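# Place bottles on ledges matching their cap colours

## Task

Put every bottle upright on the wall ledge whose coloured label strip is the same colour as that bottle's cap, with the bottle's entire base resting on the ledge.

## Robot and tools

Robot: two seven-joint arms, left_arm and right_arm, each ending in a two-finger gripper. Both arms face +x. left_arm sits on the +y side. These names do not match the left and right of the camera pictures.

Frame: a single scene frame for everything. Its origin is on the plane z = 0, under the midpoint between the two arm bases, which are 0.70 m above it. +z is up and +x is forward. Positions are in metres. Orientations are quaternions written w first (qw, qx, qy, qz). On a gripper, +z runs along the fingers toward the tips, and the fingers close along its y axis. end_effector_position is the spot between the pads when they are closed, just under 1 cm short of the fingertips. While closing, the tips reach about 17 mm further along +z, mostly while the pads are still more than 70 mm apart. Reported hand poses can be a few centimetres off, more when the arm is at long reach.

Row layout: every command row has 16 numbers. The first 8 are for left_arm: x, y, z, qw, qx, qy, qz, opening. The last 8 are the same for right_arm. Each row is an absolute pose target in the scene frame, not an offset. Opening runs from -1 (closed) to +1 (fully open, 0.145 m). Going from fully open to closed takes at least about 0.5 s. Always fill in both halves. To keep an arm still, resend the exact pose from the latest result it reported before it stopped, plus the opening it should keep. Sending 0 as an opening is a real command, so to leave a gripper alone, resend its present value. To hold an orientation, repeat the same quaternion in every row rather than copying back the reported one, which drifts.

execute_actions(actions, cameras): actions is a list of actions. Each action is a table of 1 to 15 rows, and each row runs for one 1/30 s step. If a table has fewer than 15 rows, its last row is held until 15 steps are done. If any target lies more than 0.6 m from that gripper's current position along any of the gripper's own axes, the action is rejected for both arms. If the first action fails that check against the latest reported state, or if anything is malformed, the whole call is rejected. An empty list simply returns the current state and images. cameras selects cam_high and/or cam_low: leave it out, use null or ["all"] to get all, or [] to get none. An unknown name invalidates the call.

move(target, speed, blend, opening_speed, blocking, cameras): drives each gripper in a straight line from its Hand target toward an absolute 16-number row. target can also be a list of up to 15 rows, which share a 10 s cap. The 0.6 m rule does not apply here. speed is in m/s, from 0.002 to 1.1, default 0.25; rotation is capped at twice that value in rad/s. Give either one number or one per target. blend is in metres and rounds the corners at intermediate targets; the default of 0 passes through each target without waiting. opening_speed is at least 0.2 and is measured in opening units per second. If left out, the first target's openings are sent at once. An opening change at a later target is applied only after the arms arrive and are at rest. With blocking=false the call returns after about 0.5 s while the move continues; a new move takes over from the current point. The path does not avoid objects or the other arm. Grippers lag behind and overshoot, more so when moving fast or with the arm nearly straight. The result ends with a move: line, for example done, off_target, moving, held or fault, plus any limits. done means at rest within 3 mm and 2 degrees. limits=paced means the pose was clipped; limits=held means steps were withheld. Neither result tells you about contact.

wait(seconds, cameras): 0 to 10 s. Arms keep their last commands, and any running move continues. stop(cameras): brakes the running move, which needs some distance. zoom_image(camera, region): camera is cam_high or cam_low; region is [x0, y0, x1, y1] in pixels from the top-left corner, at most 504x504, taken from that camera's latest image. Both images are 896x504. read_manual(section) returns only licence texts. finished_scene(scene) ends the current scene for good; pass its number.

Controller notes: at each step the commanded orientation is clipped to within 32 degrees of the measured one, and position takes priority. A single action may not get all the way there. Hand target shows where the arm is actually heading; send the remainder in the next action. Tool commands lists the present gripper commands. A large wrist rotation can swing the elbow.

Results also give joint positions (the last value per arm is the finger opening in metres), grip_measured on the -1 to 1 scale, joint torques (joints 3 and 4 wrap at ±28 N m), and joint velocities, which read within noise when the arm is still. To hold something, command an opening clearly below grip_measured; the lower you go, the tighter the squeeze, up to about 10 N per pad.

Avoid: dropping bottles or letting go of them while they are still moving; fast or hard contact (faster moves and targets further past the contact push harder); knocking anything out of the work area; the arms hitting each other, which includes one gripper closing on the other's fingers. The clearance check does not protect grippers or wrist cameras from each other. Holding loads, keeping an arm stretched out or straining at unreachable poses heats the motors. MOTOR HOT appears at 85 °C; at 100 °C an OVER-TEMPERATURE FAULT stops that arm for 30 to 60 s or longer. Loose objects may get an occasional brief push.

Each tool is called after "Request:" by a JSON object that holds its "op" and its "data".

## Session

Request:
{"op": "execute_actions", "data": {"actions": []}}

Request:
{"op": "zoom_image", "data": {"camera": "cam_high", "region": [400, 180, 720, 420]}}

Request:
{"op": "zoom_image", "data": {"camera": "cam_low", "region": [320, 120, 640, 400]}}

Scene clock: 0.00 s.
left_arm: end_effector_position=(+0.2239, +0.1828, +0.6144) grip_measured=+1.00 end_effector_quat_wxyz=(-0.319, +0.395, -0.515, +0.691) | right_arm: end_effector_position=(+0.4009, -0.1655, +0.3728) grip_measured=+1.00 end_effector_quat_wxyz=(+0.260, +0.265, +0.837, +0.401)
Joint positions: left_arm=[-1.106 0.942 0.535 2.339 -0.48 -0.199 -0.367 0.145] | right_arm=[0.583 0.619 -0.841 0.925 -1.182 -0.496 -0.047 0.145]
Joint velocities: within noise
Joint torques (N m): no reading
Motor temperatures (°C): left_arm=[21 21 22 20 21 23 21] | right_arm=[20 23 22 19 20 19 21]
Hand target: left_arm +0.2239, +0.1828, +0.6144; -0.319, +0.395, -0.515, +0.691 | right_arm +0.4009, -0.1655, +0.3728; +0.260, +0.265, +0.837, +0.401
Tool commands: left_gripper/opening=+1.0 right_gripper/opening=+1.0

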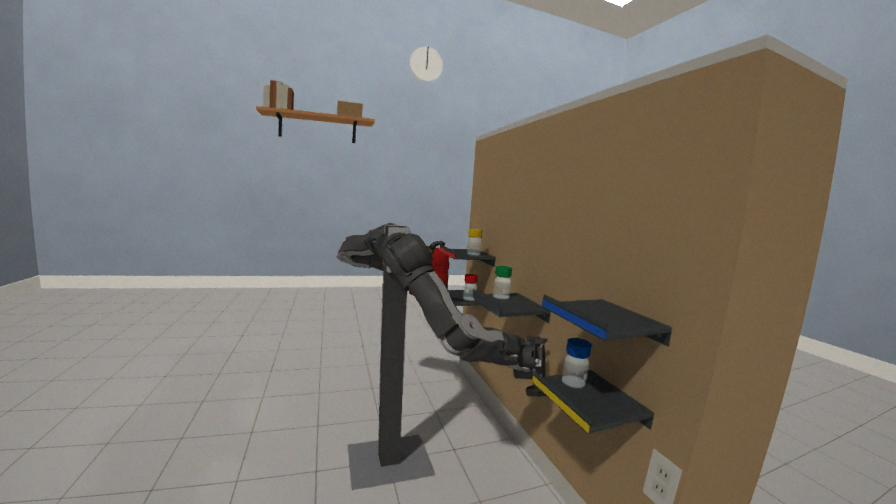

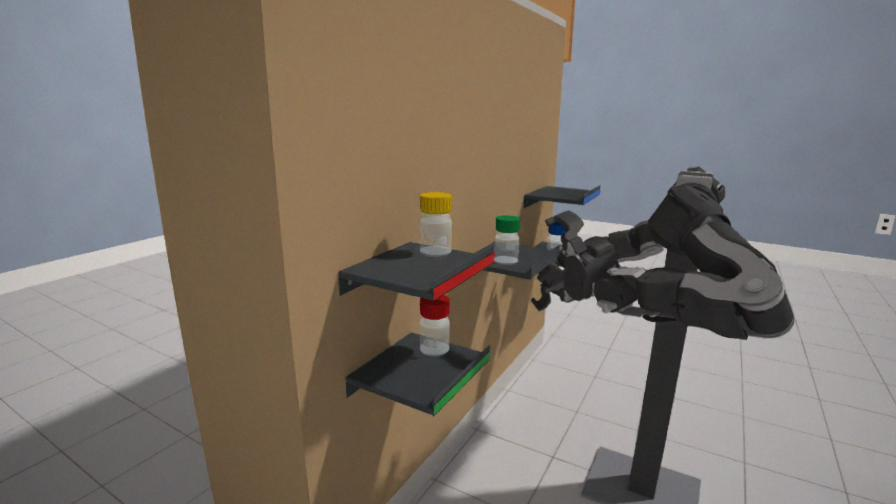

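Scaled by 1.575 from the camera's 896x504 image, which has a finer 1280x720 frame.

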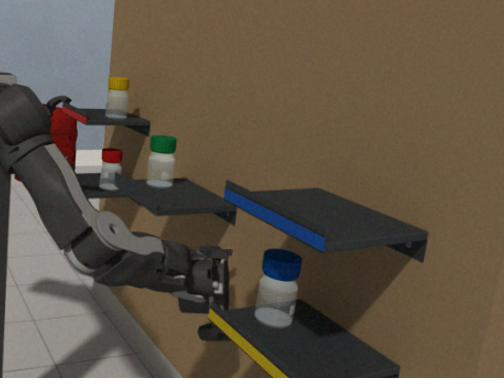

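Scaled by 1.575 from the camera's 896x504 image, which has a finer 1280x720 frame.

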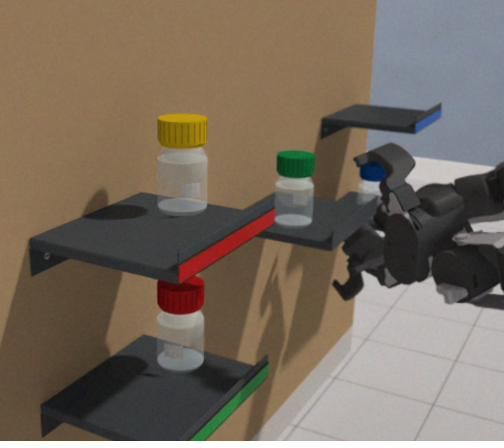

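Request:
{"op": "move", "data": {"target": [[0.30,0.20,0.60,0,0.7071,0,0.7071,0.1,0.28,-0.20,0.44,0,0.7071,0,0.7071,0.1],[0.40,0.20,0.57,0,0.7071,0,0.7071,0.1,0.38,-0.20,0.50,0,0.7071,0,0.7071,0.1]], "speed": [0.4,0.2], "cameras": ["cam_low"]}}

Request:
{"op": "zoom_image", "data": {"camera": "cam_low", "region": [320, 120, 640, 400]}}

Scene clock: 44.27 s.
left_arm: end_effector_position=(+0.4000, +0.2012, +0.5725) grip_measured=+0.10 end_effector_quat_wxyz=(-0.002, +0.705, +0.003, +0.709) | right_arm: end_effector_position=(+0.3797, -0.2011, +0.5010) grip_measured=+0.10 end_effector_quat_wxyz=(+0.001, +0.705, +0.000, +0.709)
Joint positions: left_arm=[0.213 0.539 -0.231 1.796 0.592 0.274 -0.33 0.083] | right_arm=[0.006 0.272 -0.035 1.65 0.271 0.067 -0.057 0.083]
Joint velocities: within noise
Joint torques (N m): left_arm=[5.89 2.81 0.95 3.85 -0.04 -0.69 0.22] | right_arm=[4.21 1.41 0.61 3.95 0.09 -0.32 0.02]
Motor temperatures (°C): left_arm=[21 21 23 21 21 23 21] | right_arm=[22 23 22 19 20 19 21]
Hand target: left_arm +0.4000, +0.2000, +0.5700; +0.000, +0.707, +0.000, +0.707 | right_arm +0.3800, -0.2000, +0.5000; +0.000, +0.707, +0.000, +0.707
Off the commanded pose: left_arm 0.003 m, 0 deg | right_arm 0.002 m, 0 deg.
move: done
Images, in order (width x height): cam_low 896x504.

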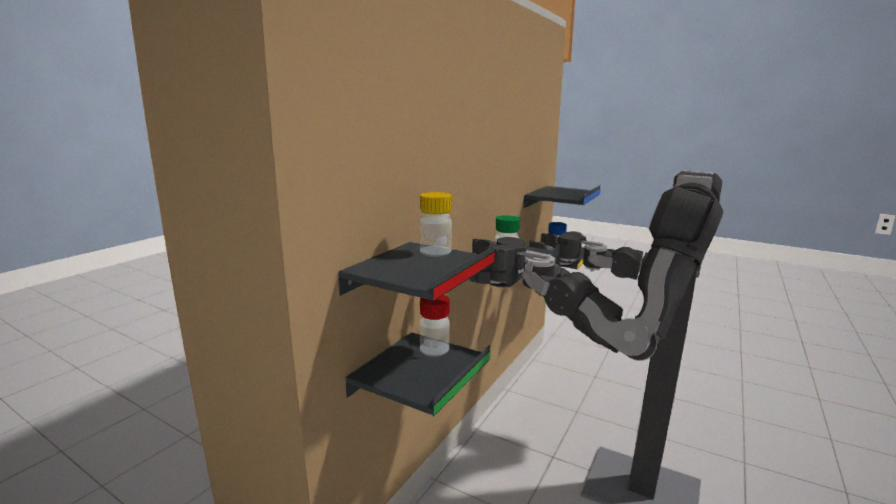

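Scaled by 1.575 from the camera's 896x504 image, which has a finer 1280x720 frame.

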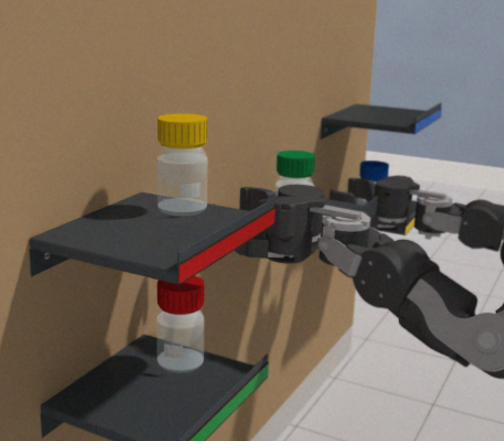

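Request:
{"op": "move", "data": {"target": [[0.32,0.22,0.51,0,0.7071,0,0.7071,0.15,0.31,-0.22,0.50,0,0.7071,0,0.7071,0.2],[0.31,0.353,0.495,0,0.7071,0,0.7071,0.15,0.31,-0.354,0.494,0,0.7071,0,0.7071,0.2],[0.388,0.353,0.492,0,0.7071,0,0.7071,0.15,0.382,-0.354,0.491,0,0.7071,0,0.7071,0.2]], "speed": [0.2,0.2,0.1], "blend": [0.02,0,0]}}

Request:
{"op": "zoom_image", "data": {"camera": "cam_low", "region": [340, 180, 600, 400]}}

Request:
{"op": "zoom_image", "data": {"camera": "cam_high", "region": [460, 280, 680, 440]}}

Scene clock: 58.57 s.
left_arm: end_effector_position=(+0.3890, +0.3542, +0.4964) grip_measured=+0.15 end_effector_quat_wxyz=(-0.002, +0.703, +0.001, +0.711) | right_arm: end_effector_position=(+0.3823, -0.3553, +0.4935) grip_measured=+0.20 end_effector_quat_wxyz=(+0.001, +0.705, -0.002, +0.709)
Joint positions: left_arm=[0.128 0.795 -0.118 1.175 0.83 -0.24 0.201 0.087] | right_arm=[0.096 0.628 0.156 1.194 0.605 -0.129 0.338 0.09]
Joint velocities: within noise
Joint torques (N m): left_arm=[4.97 5.89 1.44 2.84 0.23 -0.62 0.22] | right_arm=[3.57 5.66 1.68 3.15 0.28 -0.45 0.09]
Motor temperatures (°C): left_arm=[22 21 23 22 21 24 21] | right_arm=[22 23 22 20 20 19 21]
Hand target: left_arm +0.3879, +0.3531, +0.4920; +0.000, +0.707, +0.000, +0.707 | right_arm +0.3820, -0.3540, +0.4909; +0.000, +0.707, +0.000, +0.707
Off the commanded pose: left_arm 0.005 m, 1 deg | right_arm 0.003 m, 0 deg.
move: off_target (left_arm)

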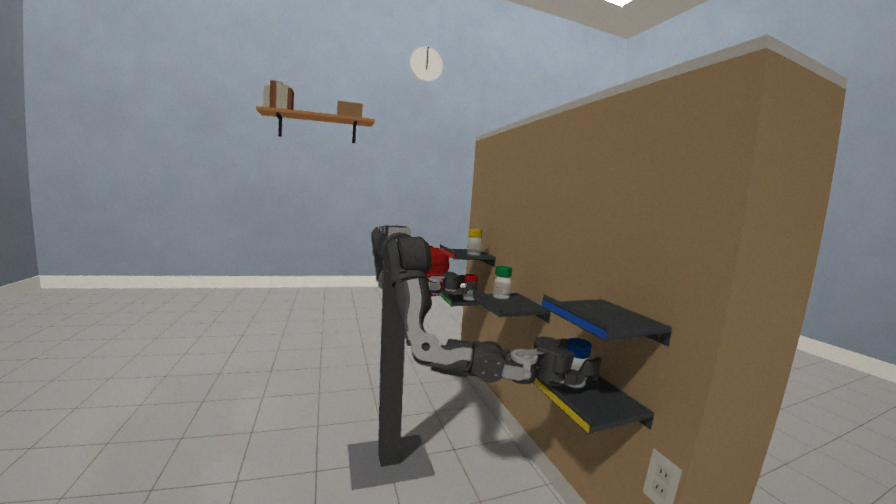

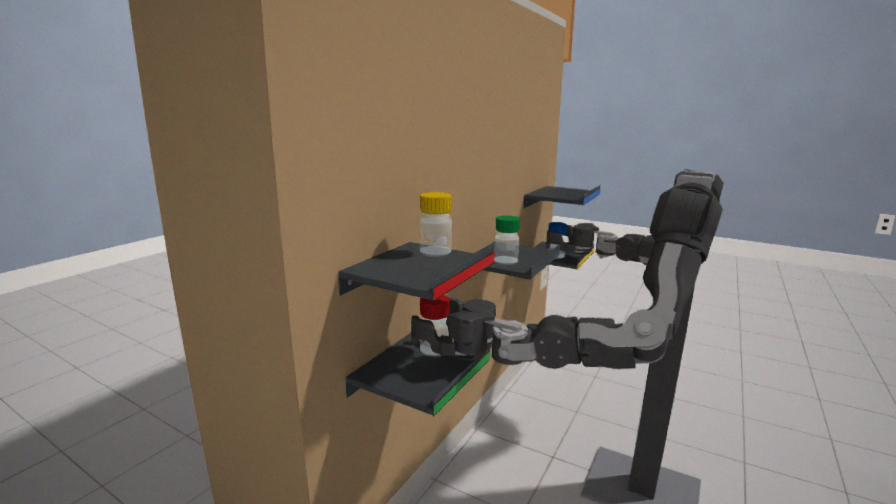

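Scaled by 1.938 from the camera's 896x504 image, which has a finer 1280x720 frame.

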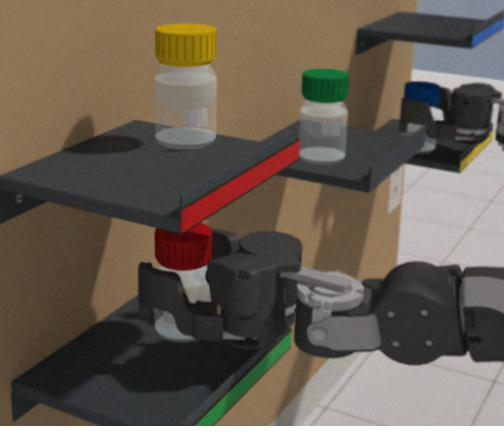

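Scaled by 2.291 from the camera's 896x504 image, which has a finer 1280x720 frame.

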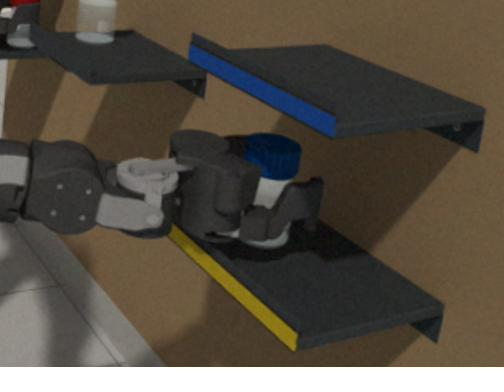

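Request:
{"op": "move", "data": {"target": [[0.388,0.353,0.494,0,0.7071,0,0.7071,-0.55,0.382,-0.354,0.492,0,0.7071,0,0.7071,-0.55],[0.388,0.353,0.515,0,0.7071,0,0.7071,-0.55,0.382,-0.354,0.513,0,0.7071,0,0.7071,-0.55],[0.388,0.20,0.54,0,0.7071,0,0.7071,-0.55,0.385,-0.20,0.54,0,0.7071,0,0.7071,-0.55],[0.388,0.20,0.82,0,0.7071,0,0.7071,-0.55,0.387,-0.20,0.72,0,0.7071,0,0.7071,-0.55],[0.388,0.445,0.82,0,0.7071,0,0.7071,-0.55,0.388,-0.40,0.72,0,0.7071,0,0.7071,-0.55]], "speed": [0.1,0.1,0.2,0.22,0.2], "opening_speed": 1.0, "blend": [0,0.004,0.02,0.02,0]}}

Request:
{"op": "zoom_image", "data": {"camera": "cam_low", "region": [320, 100, 620, 320]}}

Request:
{"op": "zoom_image", "data": {"camera": "cam_high", "region": [460, 200, 680, 360]}}

Scene clock: 78.03 s.
left_arm: end_effector_position=(+0.3887, +0.4451, +0.8175) grip_measured=-0.26 end_effector_quat_wxyz=(+0.000, +0.711, +0.002, +0.703) | right_arm: end_effector_position=(+0.3877, -0.4016, +0.7176) grip_measured=-0.31 end_effector_quat_wxyz=(+0.002, +0.711, -0.003, +0.703)
Joint positions: left_arm=[1.544 1.25 -0.745 0.947 1.017 0.627 0.485 0.056] | right_arm=[0.453 1.197 0.085 1.393 1.091 0.468 0.213 0.052]
Joint velocities: within noise
Joint torques (N m): left_arm=[7.19 0.54 2.47 2.24 0.32 -0.82 0.2] | right_arm=[5.24 6.9 3.67 2.22 0.2 -0.68 0.17]
Motor temperatures (°C): left_arm=[22 22 23 22 21 24 21] | right_arm=[22 23 22 20 20 20 21]
Hand target: left_arm +0.3880, +0.4450, +0.8199; +0.000, +0.707, +0.000, +0.707 | right_arm +0.3879, -0.4000, +0.7200; +0.000, +0.707, +0.000, +0.707
Off the commanded pose: left_arm 0.003 m, 1 deg | right_arm 0.003 m, 1 deg.
move: done

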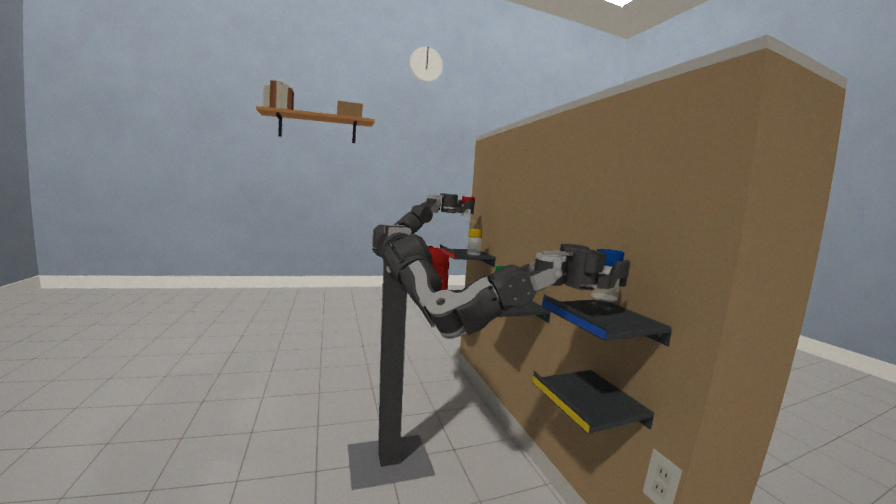

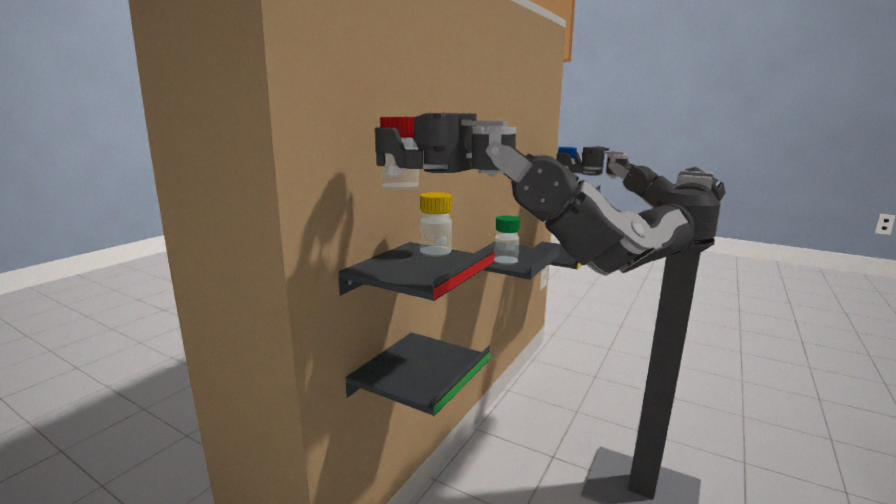

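Scaled by 1.680 from the camera's 896x504 image, which has a finer 1280x720 frame.

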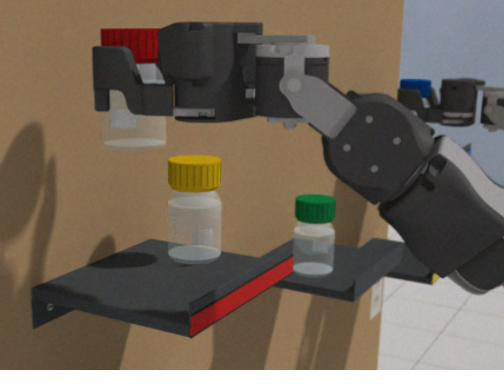

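Scaled by 2.291 from the camera's 896x504 image, which has a finer 1280x720 frame.

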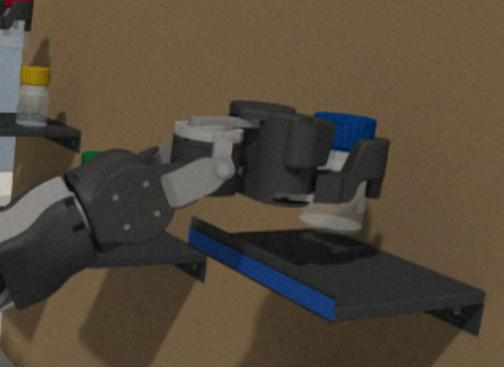

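Request:
{"op": "move", "data": {"target": [[0.388,0.445,0.703,0,0.7071,0,0.7071,-0.55,0.388,-0.40,0.695,0,0.7071,0,0.7071,-0.55],[0.388,0.445,0.678,0,0.7071,0,0.7071,-0.55,0.388,-0.40,0.672,0,0.7071,0,0.7071,-0.55]], "speed": [0.15,0.03], "cameras": ["cam_high","cam_low"]}}

Request:
{"op": "zoom_image", "data": {"camera": "cam_low", "region": [320, 140, 560, 320]}}

Request:
{"op": "zoom_image", "data": {"camera": "cam_high", "region": [460, 200, 680, 360]}}

Scene clock: 92.90 s.
left_arm: end_effector_position=(+0.3875, +0.4446, +0.6899) grip_measured=-0.26 end_effector_quat_wxyz=(+0.001, +0.692, -0.001, +0.722) | right_arm: end_effector_position=(+0.3869, -0.3998, +0.6841) grip_measured=-0.31 end_effector_quat_wxyz=(+0.000, +0.692, +0.002, +0.722)
Joint positions: left_arm=[0.74 1.425 -0.643 1.13 1.444 0.006 0.354 0.056] | right_arm=[0.259 1.173 0.121 1.399 1.11 0.256 0.217 0.052]
Joint velocities: within noise
Joint torques (N m): left_arm=[3.6 6.5 1.14 0.72 0.11 0.03 -0.03] | right_arm=[2.04 7.35 1.28 1.43 0.15 0.13 -0.14]
Motor temperatures (°C): left_arm=[23 22 23 21 21 24 21] | right_arm=[22 24 23 20 20 20 21]
Hand target: left_arm +0.3878, +0.4451, +0.6781; +0.000, +0.707, +0.000, +0.707 | right_arm +0.3878, -0.3999, +0.6720; +0.000, +0.707, +0.000, +0.707
Off the commanded pose: left_arm 0.012 m, 2 deg | right_arm 0.012 m, 2 deg.
move: off_target (left_arm, right_arm)

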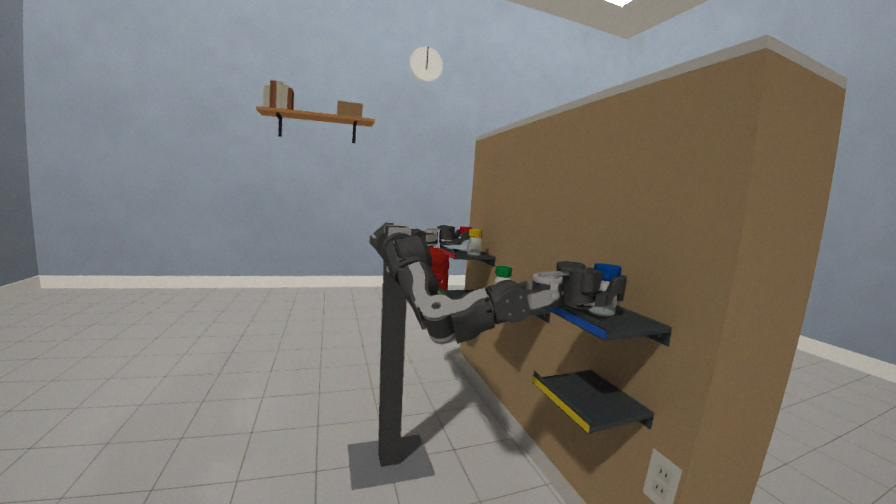

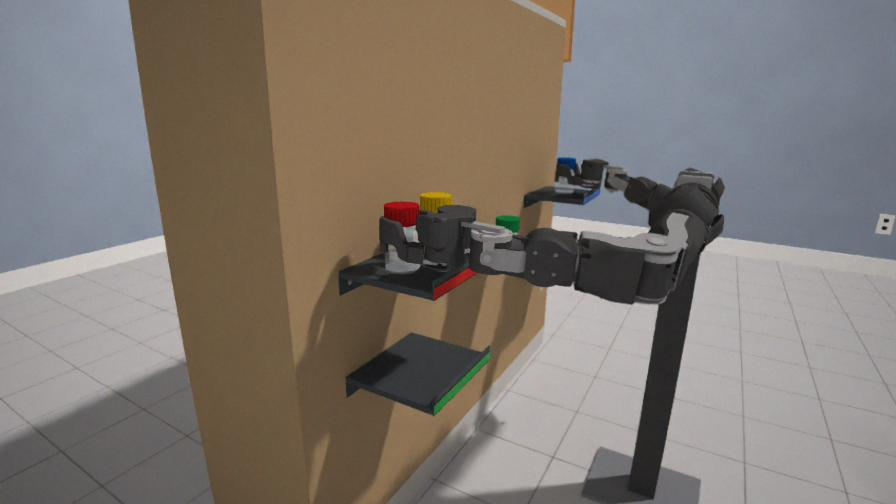

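Scaled by 2.100 from the camera's 896x504 image, which has a finer 1280x720 frame.

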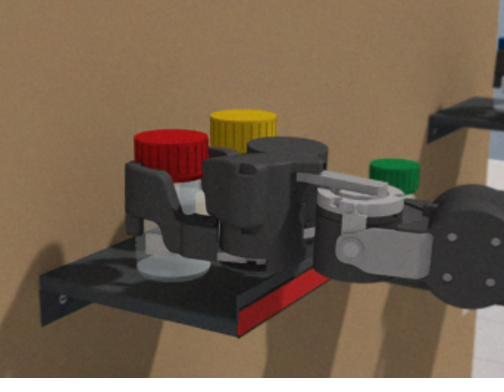

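Scaled by 2.291 from the camera's 896x504 image, which has a finer 1280x720 frame.

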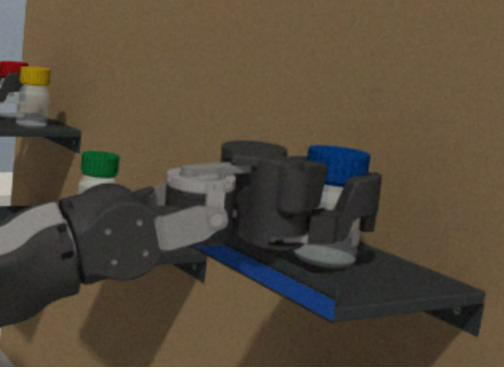

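Request:
{"op": "move", "data": {"target": [[0.388,0.445,0.691,0,0.7071,0,0.7071,-0.55,0.388,-0.40,0.6855,0,0.7071,0,0.7071,-0.55],[0.388,0.445,0.691,0,0.7071,0,0.7071,0.1,0.388,-0.40,0.6855,0,0.7071,0,0.7071,0.1],[0.31,0.44,0.70,0,0.7071,0,0.7071,0.1,0.31,-0.395,0.70,0,0.7071,0,0.7071,0.1],[0.32,0.22,0.65,0,0.7071,0,0.7071,0.1,0.36,-0.21,0.62,0,0.7071,0,0.7071,0.1],[0.31,0.055,0.59,0,0.7071,0,0.7071,0.2,0.40,-0.21,0.60,0,0.7071,0,0.7071,0.1],[0.386,0.055,0.588,0,0.7071,0,0.7071,0.2,0.40,-0.21,0.60,0,0.7071,0,0.7071,0.1]], "speed": [0.05,0.1,0.15,0.25,0.2,0.1], "opening_speed": 1.0, "blend": [0,0,0.01,0.03,0,0]}}

Request:
{"op": "zoom_image", "data": {"camera": "cam_low", "region": [340, 140, 620, 330]}}

Request:
{"op": "zoom_image", "data": {"camera": "cam_high", "region": [420, 200, 680, 380]}}

Scene clock: 128.43 s.
left_arm: end_effector_position=(+0.3858, +0.0560, +0.5883) grip_measured=+0.20 end_effector_quat_wxyz=(-0.003, +0.706, +0.000, +0.708) | right_arm: end_effector_position=(+0.3997, -0.2121, +0.6005) grip_measured=+0.10 end_effector_quat_wxyz=(+0.003, +0.707, -0.002, +0.707)
Joint positions: left_arm=[1.044 0.521 -1.485 1.827 1.083 -0.056 -1.305 0.09] | right_arm=[0.279 0.663 -0.251 1.856 0.746 0.335 -0.4 0.083]
Joint velocities: within noise
Joint torques (N m): left_arm=[8.24 -0.22 3 2.32 -0.34 -0.31 0.22] | right_arm=[4.92 2.81 1.95 2.82 -0.14 -0.54 0.15]
Motor temperatures (°C): left_arm=[22 23 23 21 21 24 21] | right_arm=[22 25 22 19 20 20 21]
Hand target: left_arm +0.3860, +0.0550, +0.5881; +0.000, +0.707, +0.000, +0.707 | right_arm +0.4000, -0.2101, +0.6000; +0.000, +0.707, +0.000, +0.707
Off the commanded pose: left_arm 0.001 m, 0 deg | right_arm 0.002 m, 0 deg.
move: done

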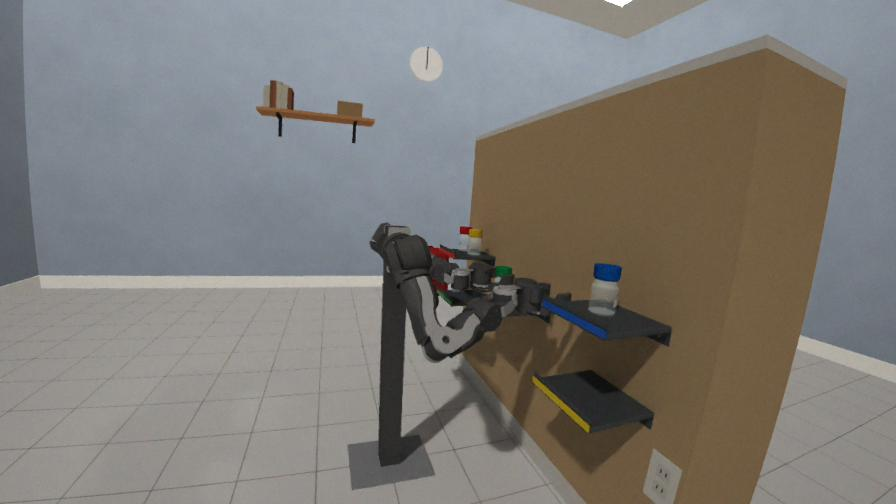

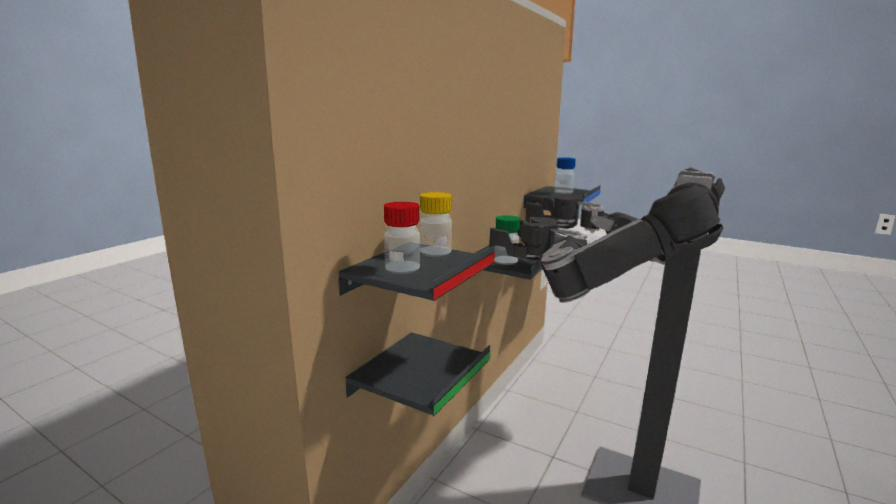

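Scaled by 1.800 from the camera's 896x504 image, which has a finer 1280x720 frame.

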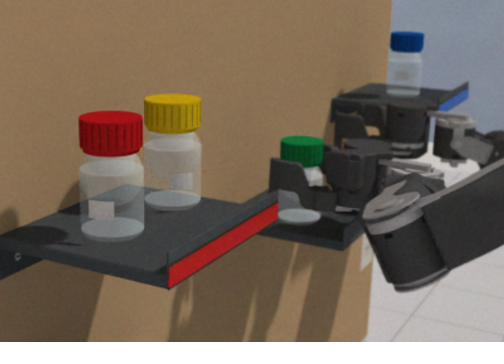

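Scaled by 1.938 from the camera's 896x504 image, which has a finer 1280x720 frame.

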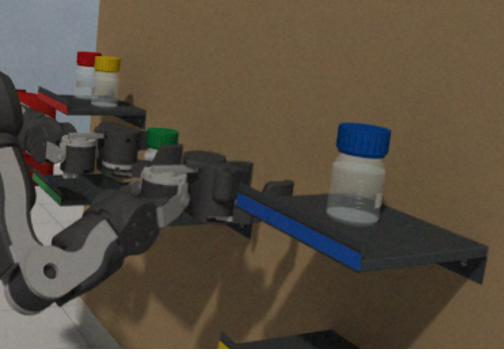

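Request:
{"op": "move", "data": {"target": [[0.392,0.055,0.588,0,0.7071,0,0.7071,0.2,0.40,-0.21,0.60,0,0.7071,0,0.7071,0.1],[0.392,0.055,0.588,0,0.7071,0,0.7071,-0.55,0.40,-0.21,0.60,0,0.7071,0,0.7071,0.1],[0.392,0.055,0.615,0,0.7071,0,0.7071,-0.55,0.40,-0.21,0.60,0,0.7071,0,0.7071,0.1],[0.39,0.20,0.60,0,0.7071,0,0.7071,-0.55,0.40,-0.21,0.60,0,0.7071,0,0.7071,0.1],[0.388,0.21,0.52,0,0.7071,0,0.7071,-0.55,0.40,-0.21,0.60,0,0.7071,0,0.7071,0.1],[0.388,0.39,0.515,0,0.7071,0,0.7071,-0.55,0.40,-0.21,0.60,0,0.7071,0,0.7071,0.1],[0.388,0.39,0.484,0,0.7071,0,0.7071,-0.55,0.40,-0.21,0.60,0,0.7071,0,0.7071,0.1]], "speed": [0.1,0.1,0.12,0.22,0.2,0.2,0.04], "opening_speed": 1.0, "blend": [0,0,0.004,0.02,0.02,0,0]}}

Request:
{"op": "zoom_image", "data": {"camera": "cam_low", "region": [340, 200, 580, 420]}}

Scene clock: 152.80 s.
left_arm: end_effector_position=(+0.3902, +0.3939, +0.4961) grip_measured=-0.48 end_effector_quat_wxyz=(-0.007, +0.692, +0.002, +0.722) | right_arm: end_effector_position=(+0.3997, -0.2121, +0.6006) grip_measured=+0.10 end_effector_quat_wxyz=(+0.003, +0.707, -0.002, +0.707)
Joint positions: left_arm=[0.662 1.113 -1.27 0.939 1.588 -0.691 0.23 0.039] | right_arm=[0.279 0.663 -0.251 1.856 0.746 0.335 -0.4 0.083]
Joint velocities: within noise
Joint torques (N m): left_arm=[3.39 4.76 1.31 0.05 0.17 0.1 0.27] | right_arm=[4.87 2.89 1.89 2.8 -0.16 -0.53 0.17]
Motor temperatures (°C): left_arm=[24 22 24 21 22 24 21] | right_arm=[22 24 22 20 20 20 21]
Hand target: left_arm +0.3877, +0.3901, +0.4842; +0.000, +0.707, +0.000, +0.707 | right_arm +0.4000, -0.2101, +0.6000; +0.000, +0.707, +0.000, +0.707
Off the commanded pose: left_arm 0.013 m, 3 deg | right_arm 0.002 m, 0 deg.
joint read past its limit (left arm) — joint 5 (forearm roll), upper limit.
joint sent to its limit (left arm) — joint 5 (forearm roll), upper limit. The joint targets still meet the commanded pose.
move: off_target (left_arm)

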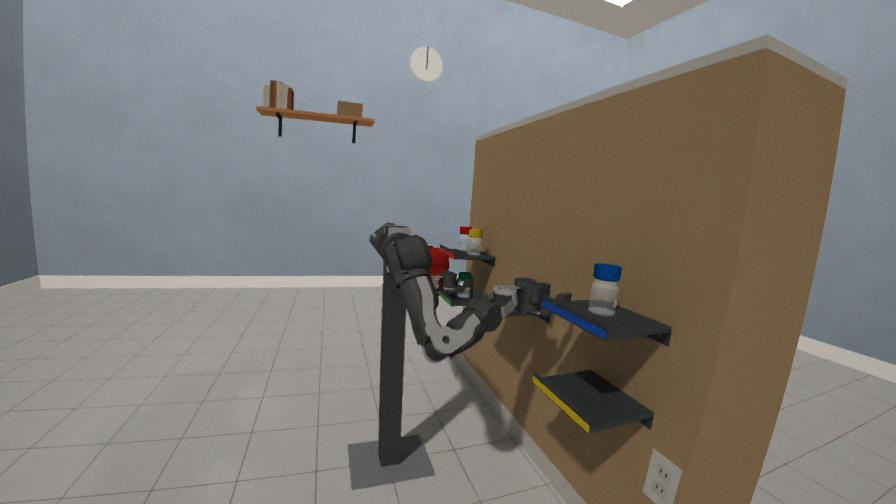

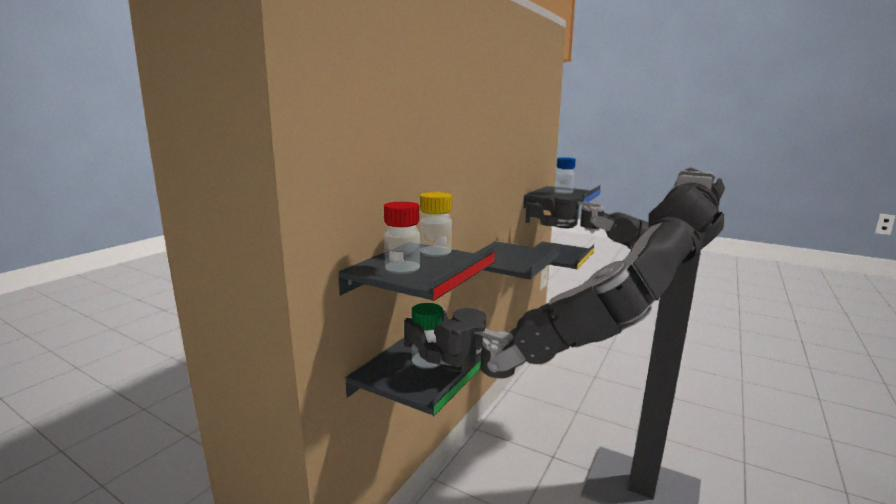

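Scaled by 2.100 from the camera's 896x504 image, which has a finer 1280x720 frame.

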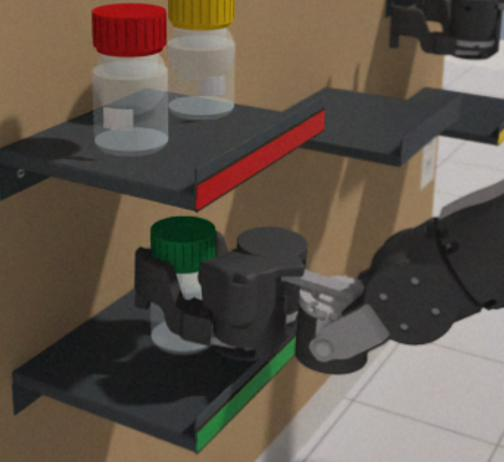

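Request:
{"op": "move", "data": {"target": [[0.39,0.391,0.497,0,0.7071,0,0.7071,-0.55,0.40,-0.21,0.60,0,0.7071,0,0.7071,0.1],[0.39,0.391,0.497,0,0.7071,0,0.7071,0.1,0.40,-0.21,0.60,0,0.7071,0,0.7071,0.1],[0.31,0.385,0.51,0,0.7071,0,0.7071,0.1,0.40,-0.21,0.60,0,0.7071,0,0.7071,0.1],[0.33,0.20,0.55,0,0.7071,0,0.7071,0.1,0.40,-0.21,0.60,0,0.7071,0,0.7071,0.1],[0.33,0.21,0.69,0,0.7071,0,0.7071,0.1,0.40,-0.21,0.60,0,0.7071,0,0.7071,0.1],[0.31,0.342,0.690,0,0.7071,0,0.7071,0.1,0.40,-0.21,0.60,0,0.7071,0,0.7071,0.1],[0.386,0.342,0.687,0,0.7071,0,0.7071,0.1,0.40,-0.21,0.60,0,0.7071,0,0.7071,0.1]], "speed": [0.05,0.1,0.15,0.25,0.25,0.22,0.1], "opening_speed": 1.0, "blend": [0,0,0.01,0.03,0.03,0,0]}}

Request:
{"op": "zoom_image", "data": {"camera": "cam_low", "region": [340, 160, 580, 420]}}

Request:
{"op": "zoom_image", "data": {"camera": "cam_high", "region": [420, 200, 560, 320]}}

Scene clock: 175.43 s.
left_arm: end_effector_position=(+0.3861, +0.3414, +0.6866) grip_measured=+0.10 end_effector_quat_wxyz=(+0.002, +0.707, +0.000, +0.708) | right_arm: end_effector_position=(+0.3997, -0.2121, +0.6006) grip_measured=+0.10 end_effector_quat_wxyz=(+0.003, +0.707, -0.002, +0.707)
Joint positions: left_arm=[1.426 1.528 -1.468 1.674 1.562 -0.042 -0.143 0.083] | right_arm=[0.279 0.663 -0.251 1.856 0.746 0.335 -0.4 0.083]
Joint velocities: within noise
Joint torques (N m): left_arm=[5.97 1.36 3.79 0.39 0.02 -0.53 0.01] | right_arm=[4.95 2.76 1.92 2.92 -0.15 -0.53 0.15]
Motor temperatures (°C): left_arm=[23 23 24 21 21 24 21] | right_arm=[23 24 22 20 20 20 21]
Hand target: left_arm +0.3860, +0.3420, +0.6871; +0.000, +0.707, +0.000, +0.707 | right_arm +0.4000, -0.2101, +0.6000; +0.000, +0.707, +0.000, +0.707
Off the commanded pose: left_arm 0.001 m, 0 deg | right_arm 0.002 m, 0 deg.
move: done

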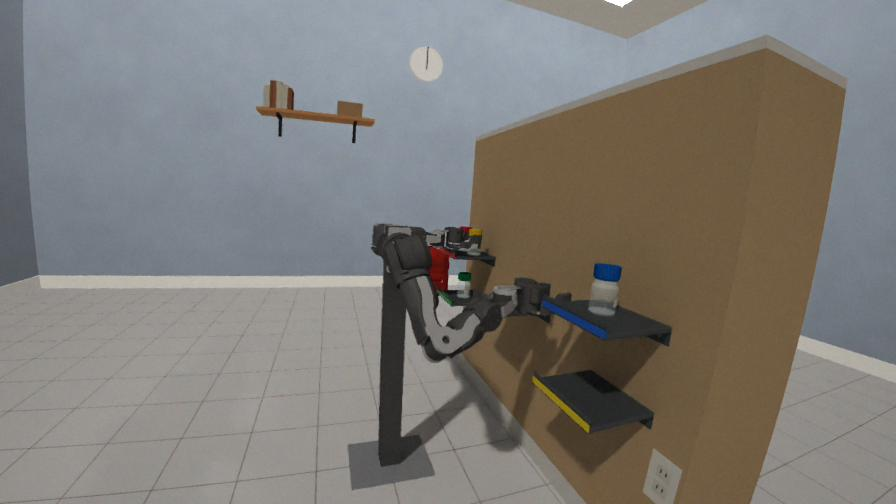

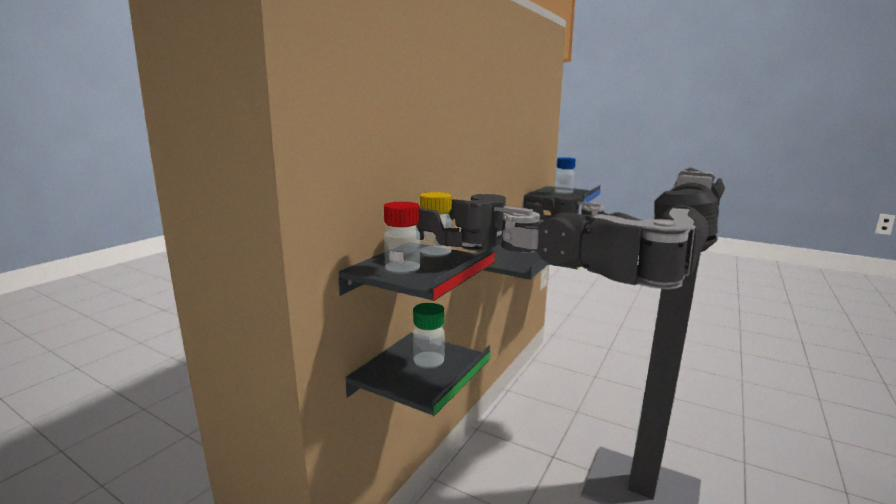

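Scaled by 1.938 from the camera's 896x504 image, which has a finer 1280x720 frame.

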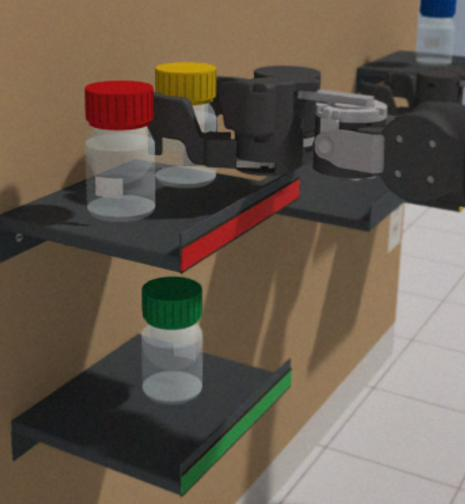

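Scaled by 3.600 from the camera's 896x504 image, which has a finer 1280x720 frame.

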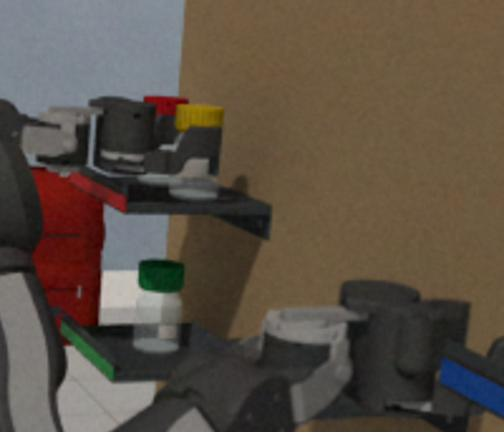

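Request:
{"op": "move", "data": {"target": [[0.388,0.342,0.687,0,0.7071,0,0.7071,-0.55,0.40,-0.21,0.60,0,0.7071,0,0.7071,0.1],[0.388,0.342,0.715,0,0.7071,0,0.7071,-0.55,0.40,-0.21,0.60,0,0.7071,0,0.7071,0.1],[0.39,0.20,0.71,0,0.7071,0,0.7071,-0.55,0.40,-0.21,0.60,0,0.7071,0,0.7071,0.1],[0.39,0.16,0.64,0,0.7071,0,0.7071,-0.55,0.40,-0.21,0.60,0,0.7071,0,0.7071,0.1],[0.39,0.01,0.60,0,0.7071,0,0.7071,-0.55,0.40,-0.21,0.60,0,0.7071,0,0.7071,0.1],[0.39,0.01,0.573,0,0.7071,0,0.7071,-0.55,0.40,-0.21,0.60,0,0.7071,0,0.7071,0.1]], "speed": [0.1,0.1,0.2,0.2,0.2,0.035], "opening_speed": 1.0, "blend": [0,0.004,0.02,0.03,0.005,0]}}

Request:
{"op": "zoom_image", "data": {"camera": "cam_low", "region": [340, 140, 620, 330]}}

Scene clock: 193.67 s.
left_arm: end_effector_position=(+0.3909, +0.0115, +0.5840) grip_measured=-0.24 end_effector_quat_wxyz=(-0.002, +0.693, +0.004, +0.721) | right_arm: end_effector_position=(+0.3997, -0.2121, +0.6006) grip_measured=+0.10 end_effector_quat_wxyz=(+0.003, +0.707, -0.002, +0.707)
Joint positions: left_arm=[1.075 0.311 -1.554 1.661 1.049 -0.1 -1.379 0.058] | right_arm=[0.279 0.663 -0.251 1.856 0.746 0.335 -0.4 0.083]
Joint velocities: within noise
Joint torques (N m): left_arm=[5.37 -0.91 2.24 1.35 0.36 -0.15 0.42] | right_arm=[5.02 2.68 1.89 2.89 -0.15 -0.54 0.17]
Motor temperatures (°C): left_arm=[24 22 25 21 21 24 21] | right_arm=[23 23 22 20 20 20 21]
Hand target: left_arm +0.3897, +0.0102, +0.5730; +0.000, +0.707, +0.000, +0.707 | right_arm +0.4000, -0.2101, +0.6000; +0.000, +0.707, +0.000, +0.707
Off the commanded pose: left_arm 0.011 m, 2 deg | right_arm 0.002 m, 0 deg.
move: off_target (left_arm)

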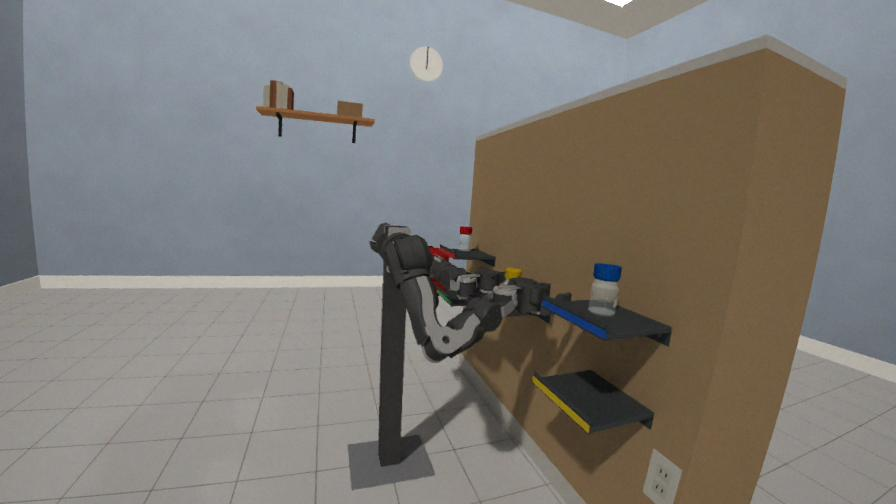

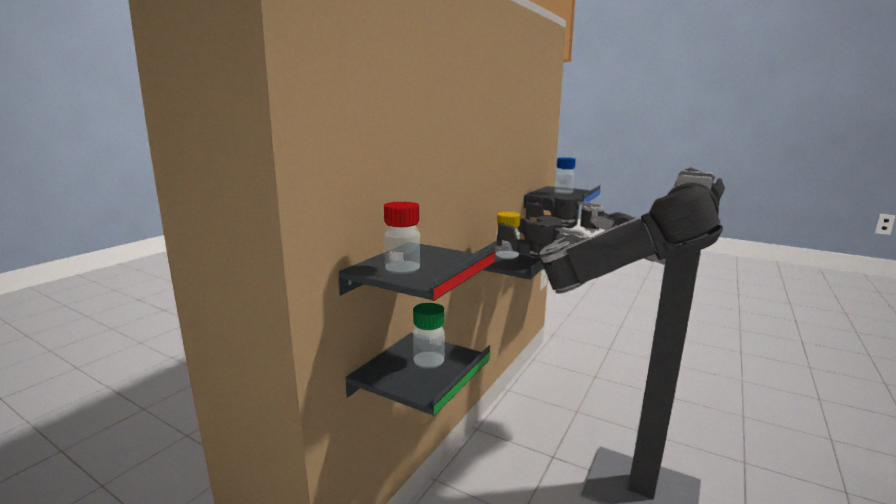

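Scaled by 1.800 from the camera's 896x504 image, which has a finer 1280x720 frame.

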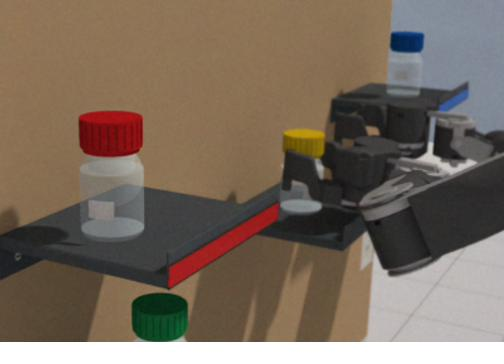

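Request:
{"op": "move", "data": {"target": [[0.39,0.011,0.585,0,0.7071,0,0.7071,-0.55,0.40,-0.21,0.60,0,0.7071,0,0.7071,0.15],[0.39,0.011,0.585,0,0.7071,0,0.7071,0.1,0.40,-0.21,0.60,0,0.7071,0,0.7071,0.15],[0.31,0.015,0.59,0,0.7071,0,0.7071,0.1,0.36,-0.20,0.60,0,0.7071,0,0.7071,0.15],[0.36,0.22,0.60,0,0.7071,0,0.7071,0.1,0.32,-0.10,0.60,0,0.7071,0,0.7071,0.15],[0.40,0.22,0.60,0,0.7071,0,0.7071,0.1,0.31,0.01,0.59,0,0.7071,0,0.7071,0.15],[0.40,0.22,0.60,0,0.7071,0,0.7071,0.1,0.388,0.011,0.588,0,0.7071,0,0.7071,0.15]], "speed": [0.05,0.1,0.15,0.25,0.2,0.1], "opening_speed": 1.0, "blend": [0,0,0.01,0.02,0,0]}}

Request:
{"op": "zoom_image", "data": {"camera": "cam_high", "region": [420, 200, 660, 360]}}

Scene clock: 213.77 s.
left_arm: end_effector_position=(+0.3996, +0.2207, +0.6009) grip_measured=+0.10 end_effector_quat_wxyz=(-0.001, +0.706, +0.002, +0.709) | right_arm: end_effector_position=(+0.3882, +0.0096, +0.5885) grip_measured=+0.15 end_effector_quat_wxyz=(+0.004, +0.707, -0.001, +0.707)
Joint positions: left_arm=[0.952 1.151 -1.286 1.843 1.254 -0.211 -0.693 0.083] | right_arm=[0.465 -0.057 -0.786 1.632 0.31 0.422 -0.881 0.087]
Joint velocities: within noise
Joint torques (N m): left_arm=[7.13 2.41 3.04 1.4 -0.14 -0.43 0.23] | right_arm=[5.08 -3.07 0.81 3.63 -0.25 -0.42 0.14]
Motor temperatures (°C): left_arm=[24 22 25 21 21 24 21] | right_arm=[23 23 22 20 20 20 21]
Hand target: left_arm +0.4000, +0.2200, +0.6000; +0.000, +0.707, +0.000, +0.707 | right_arm +0.3881, +0.0109, +0.5880; +0.000, +0.707, +0.000, +0.707
Off the commanded pose: left_arm 0.001 m, 0 deg | right_arm 0.002 m, 0 deg.
move: done

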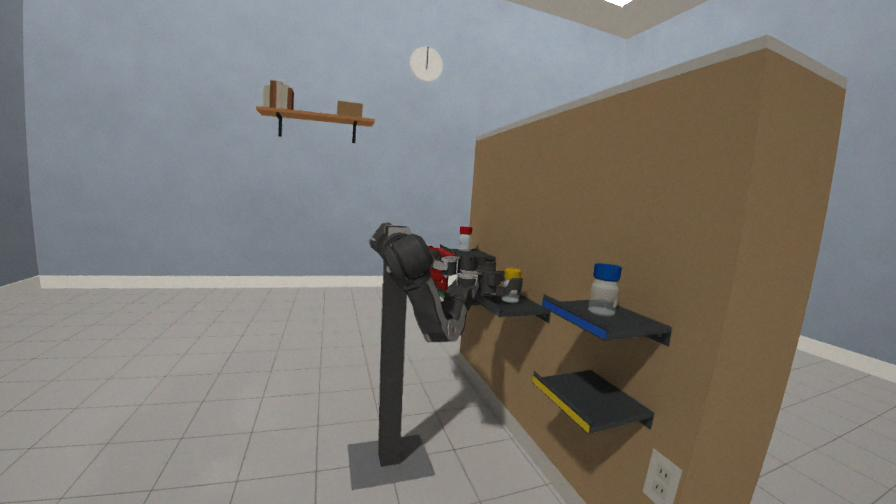

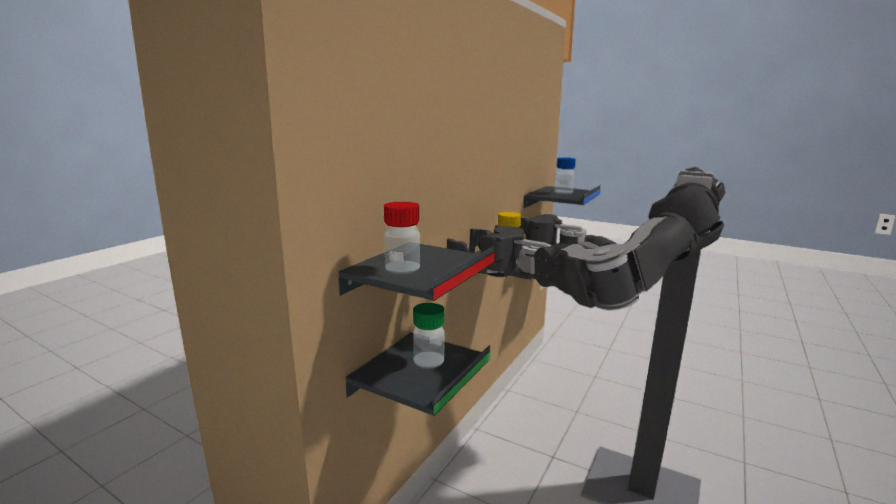

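Scaled by 2.100 from the camera's 896x504 image, which has a finer 1280x720 frame.

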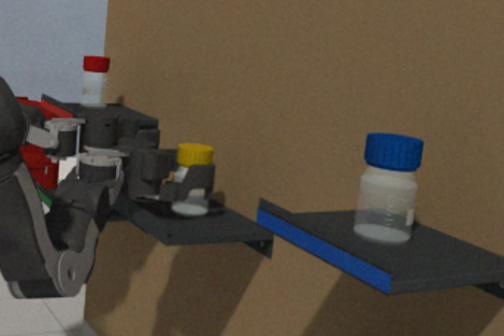

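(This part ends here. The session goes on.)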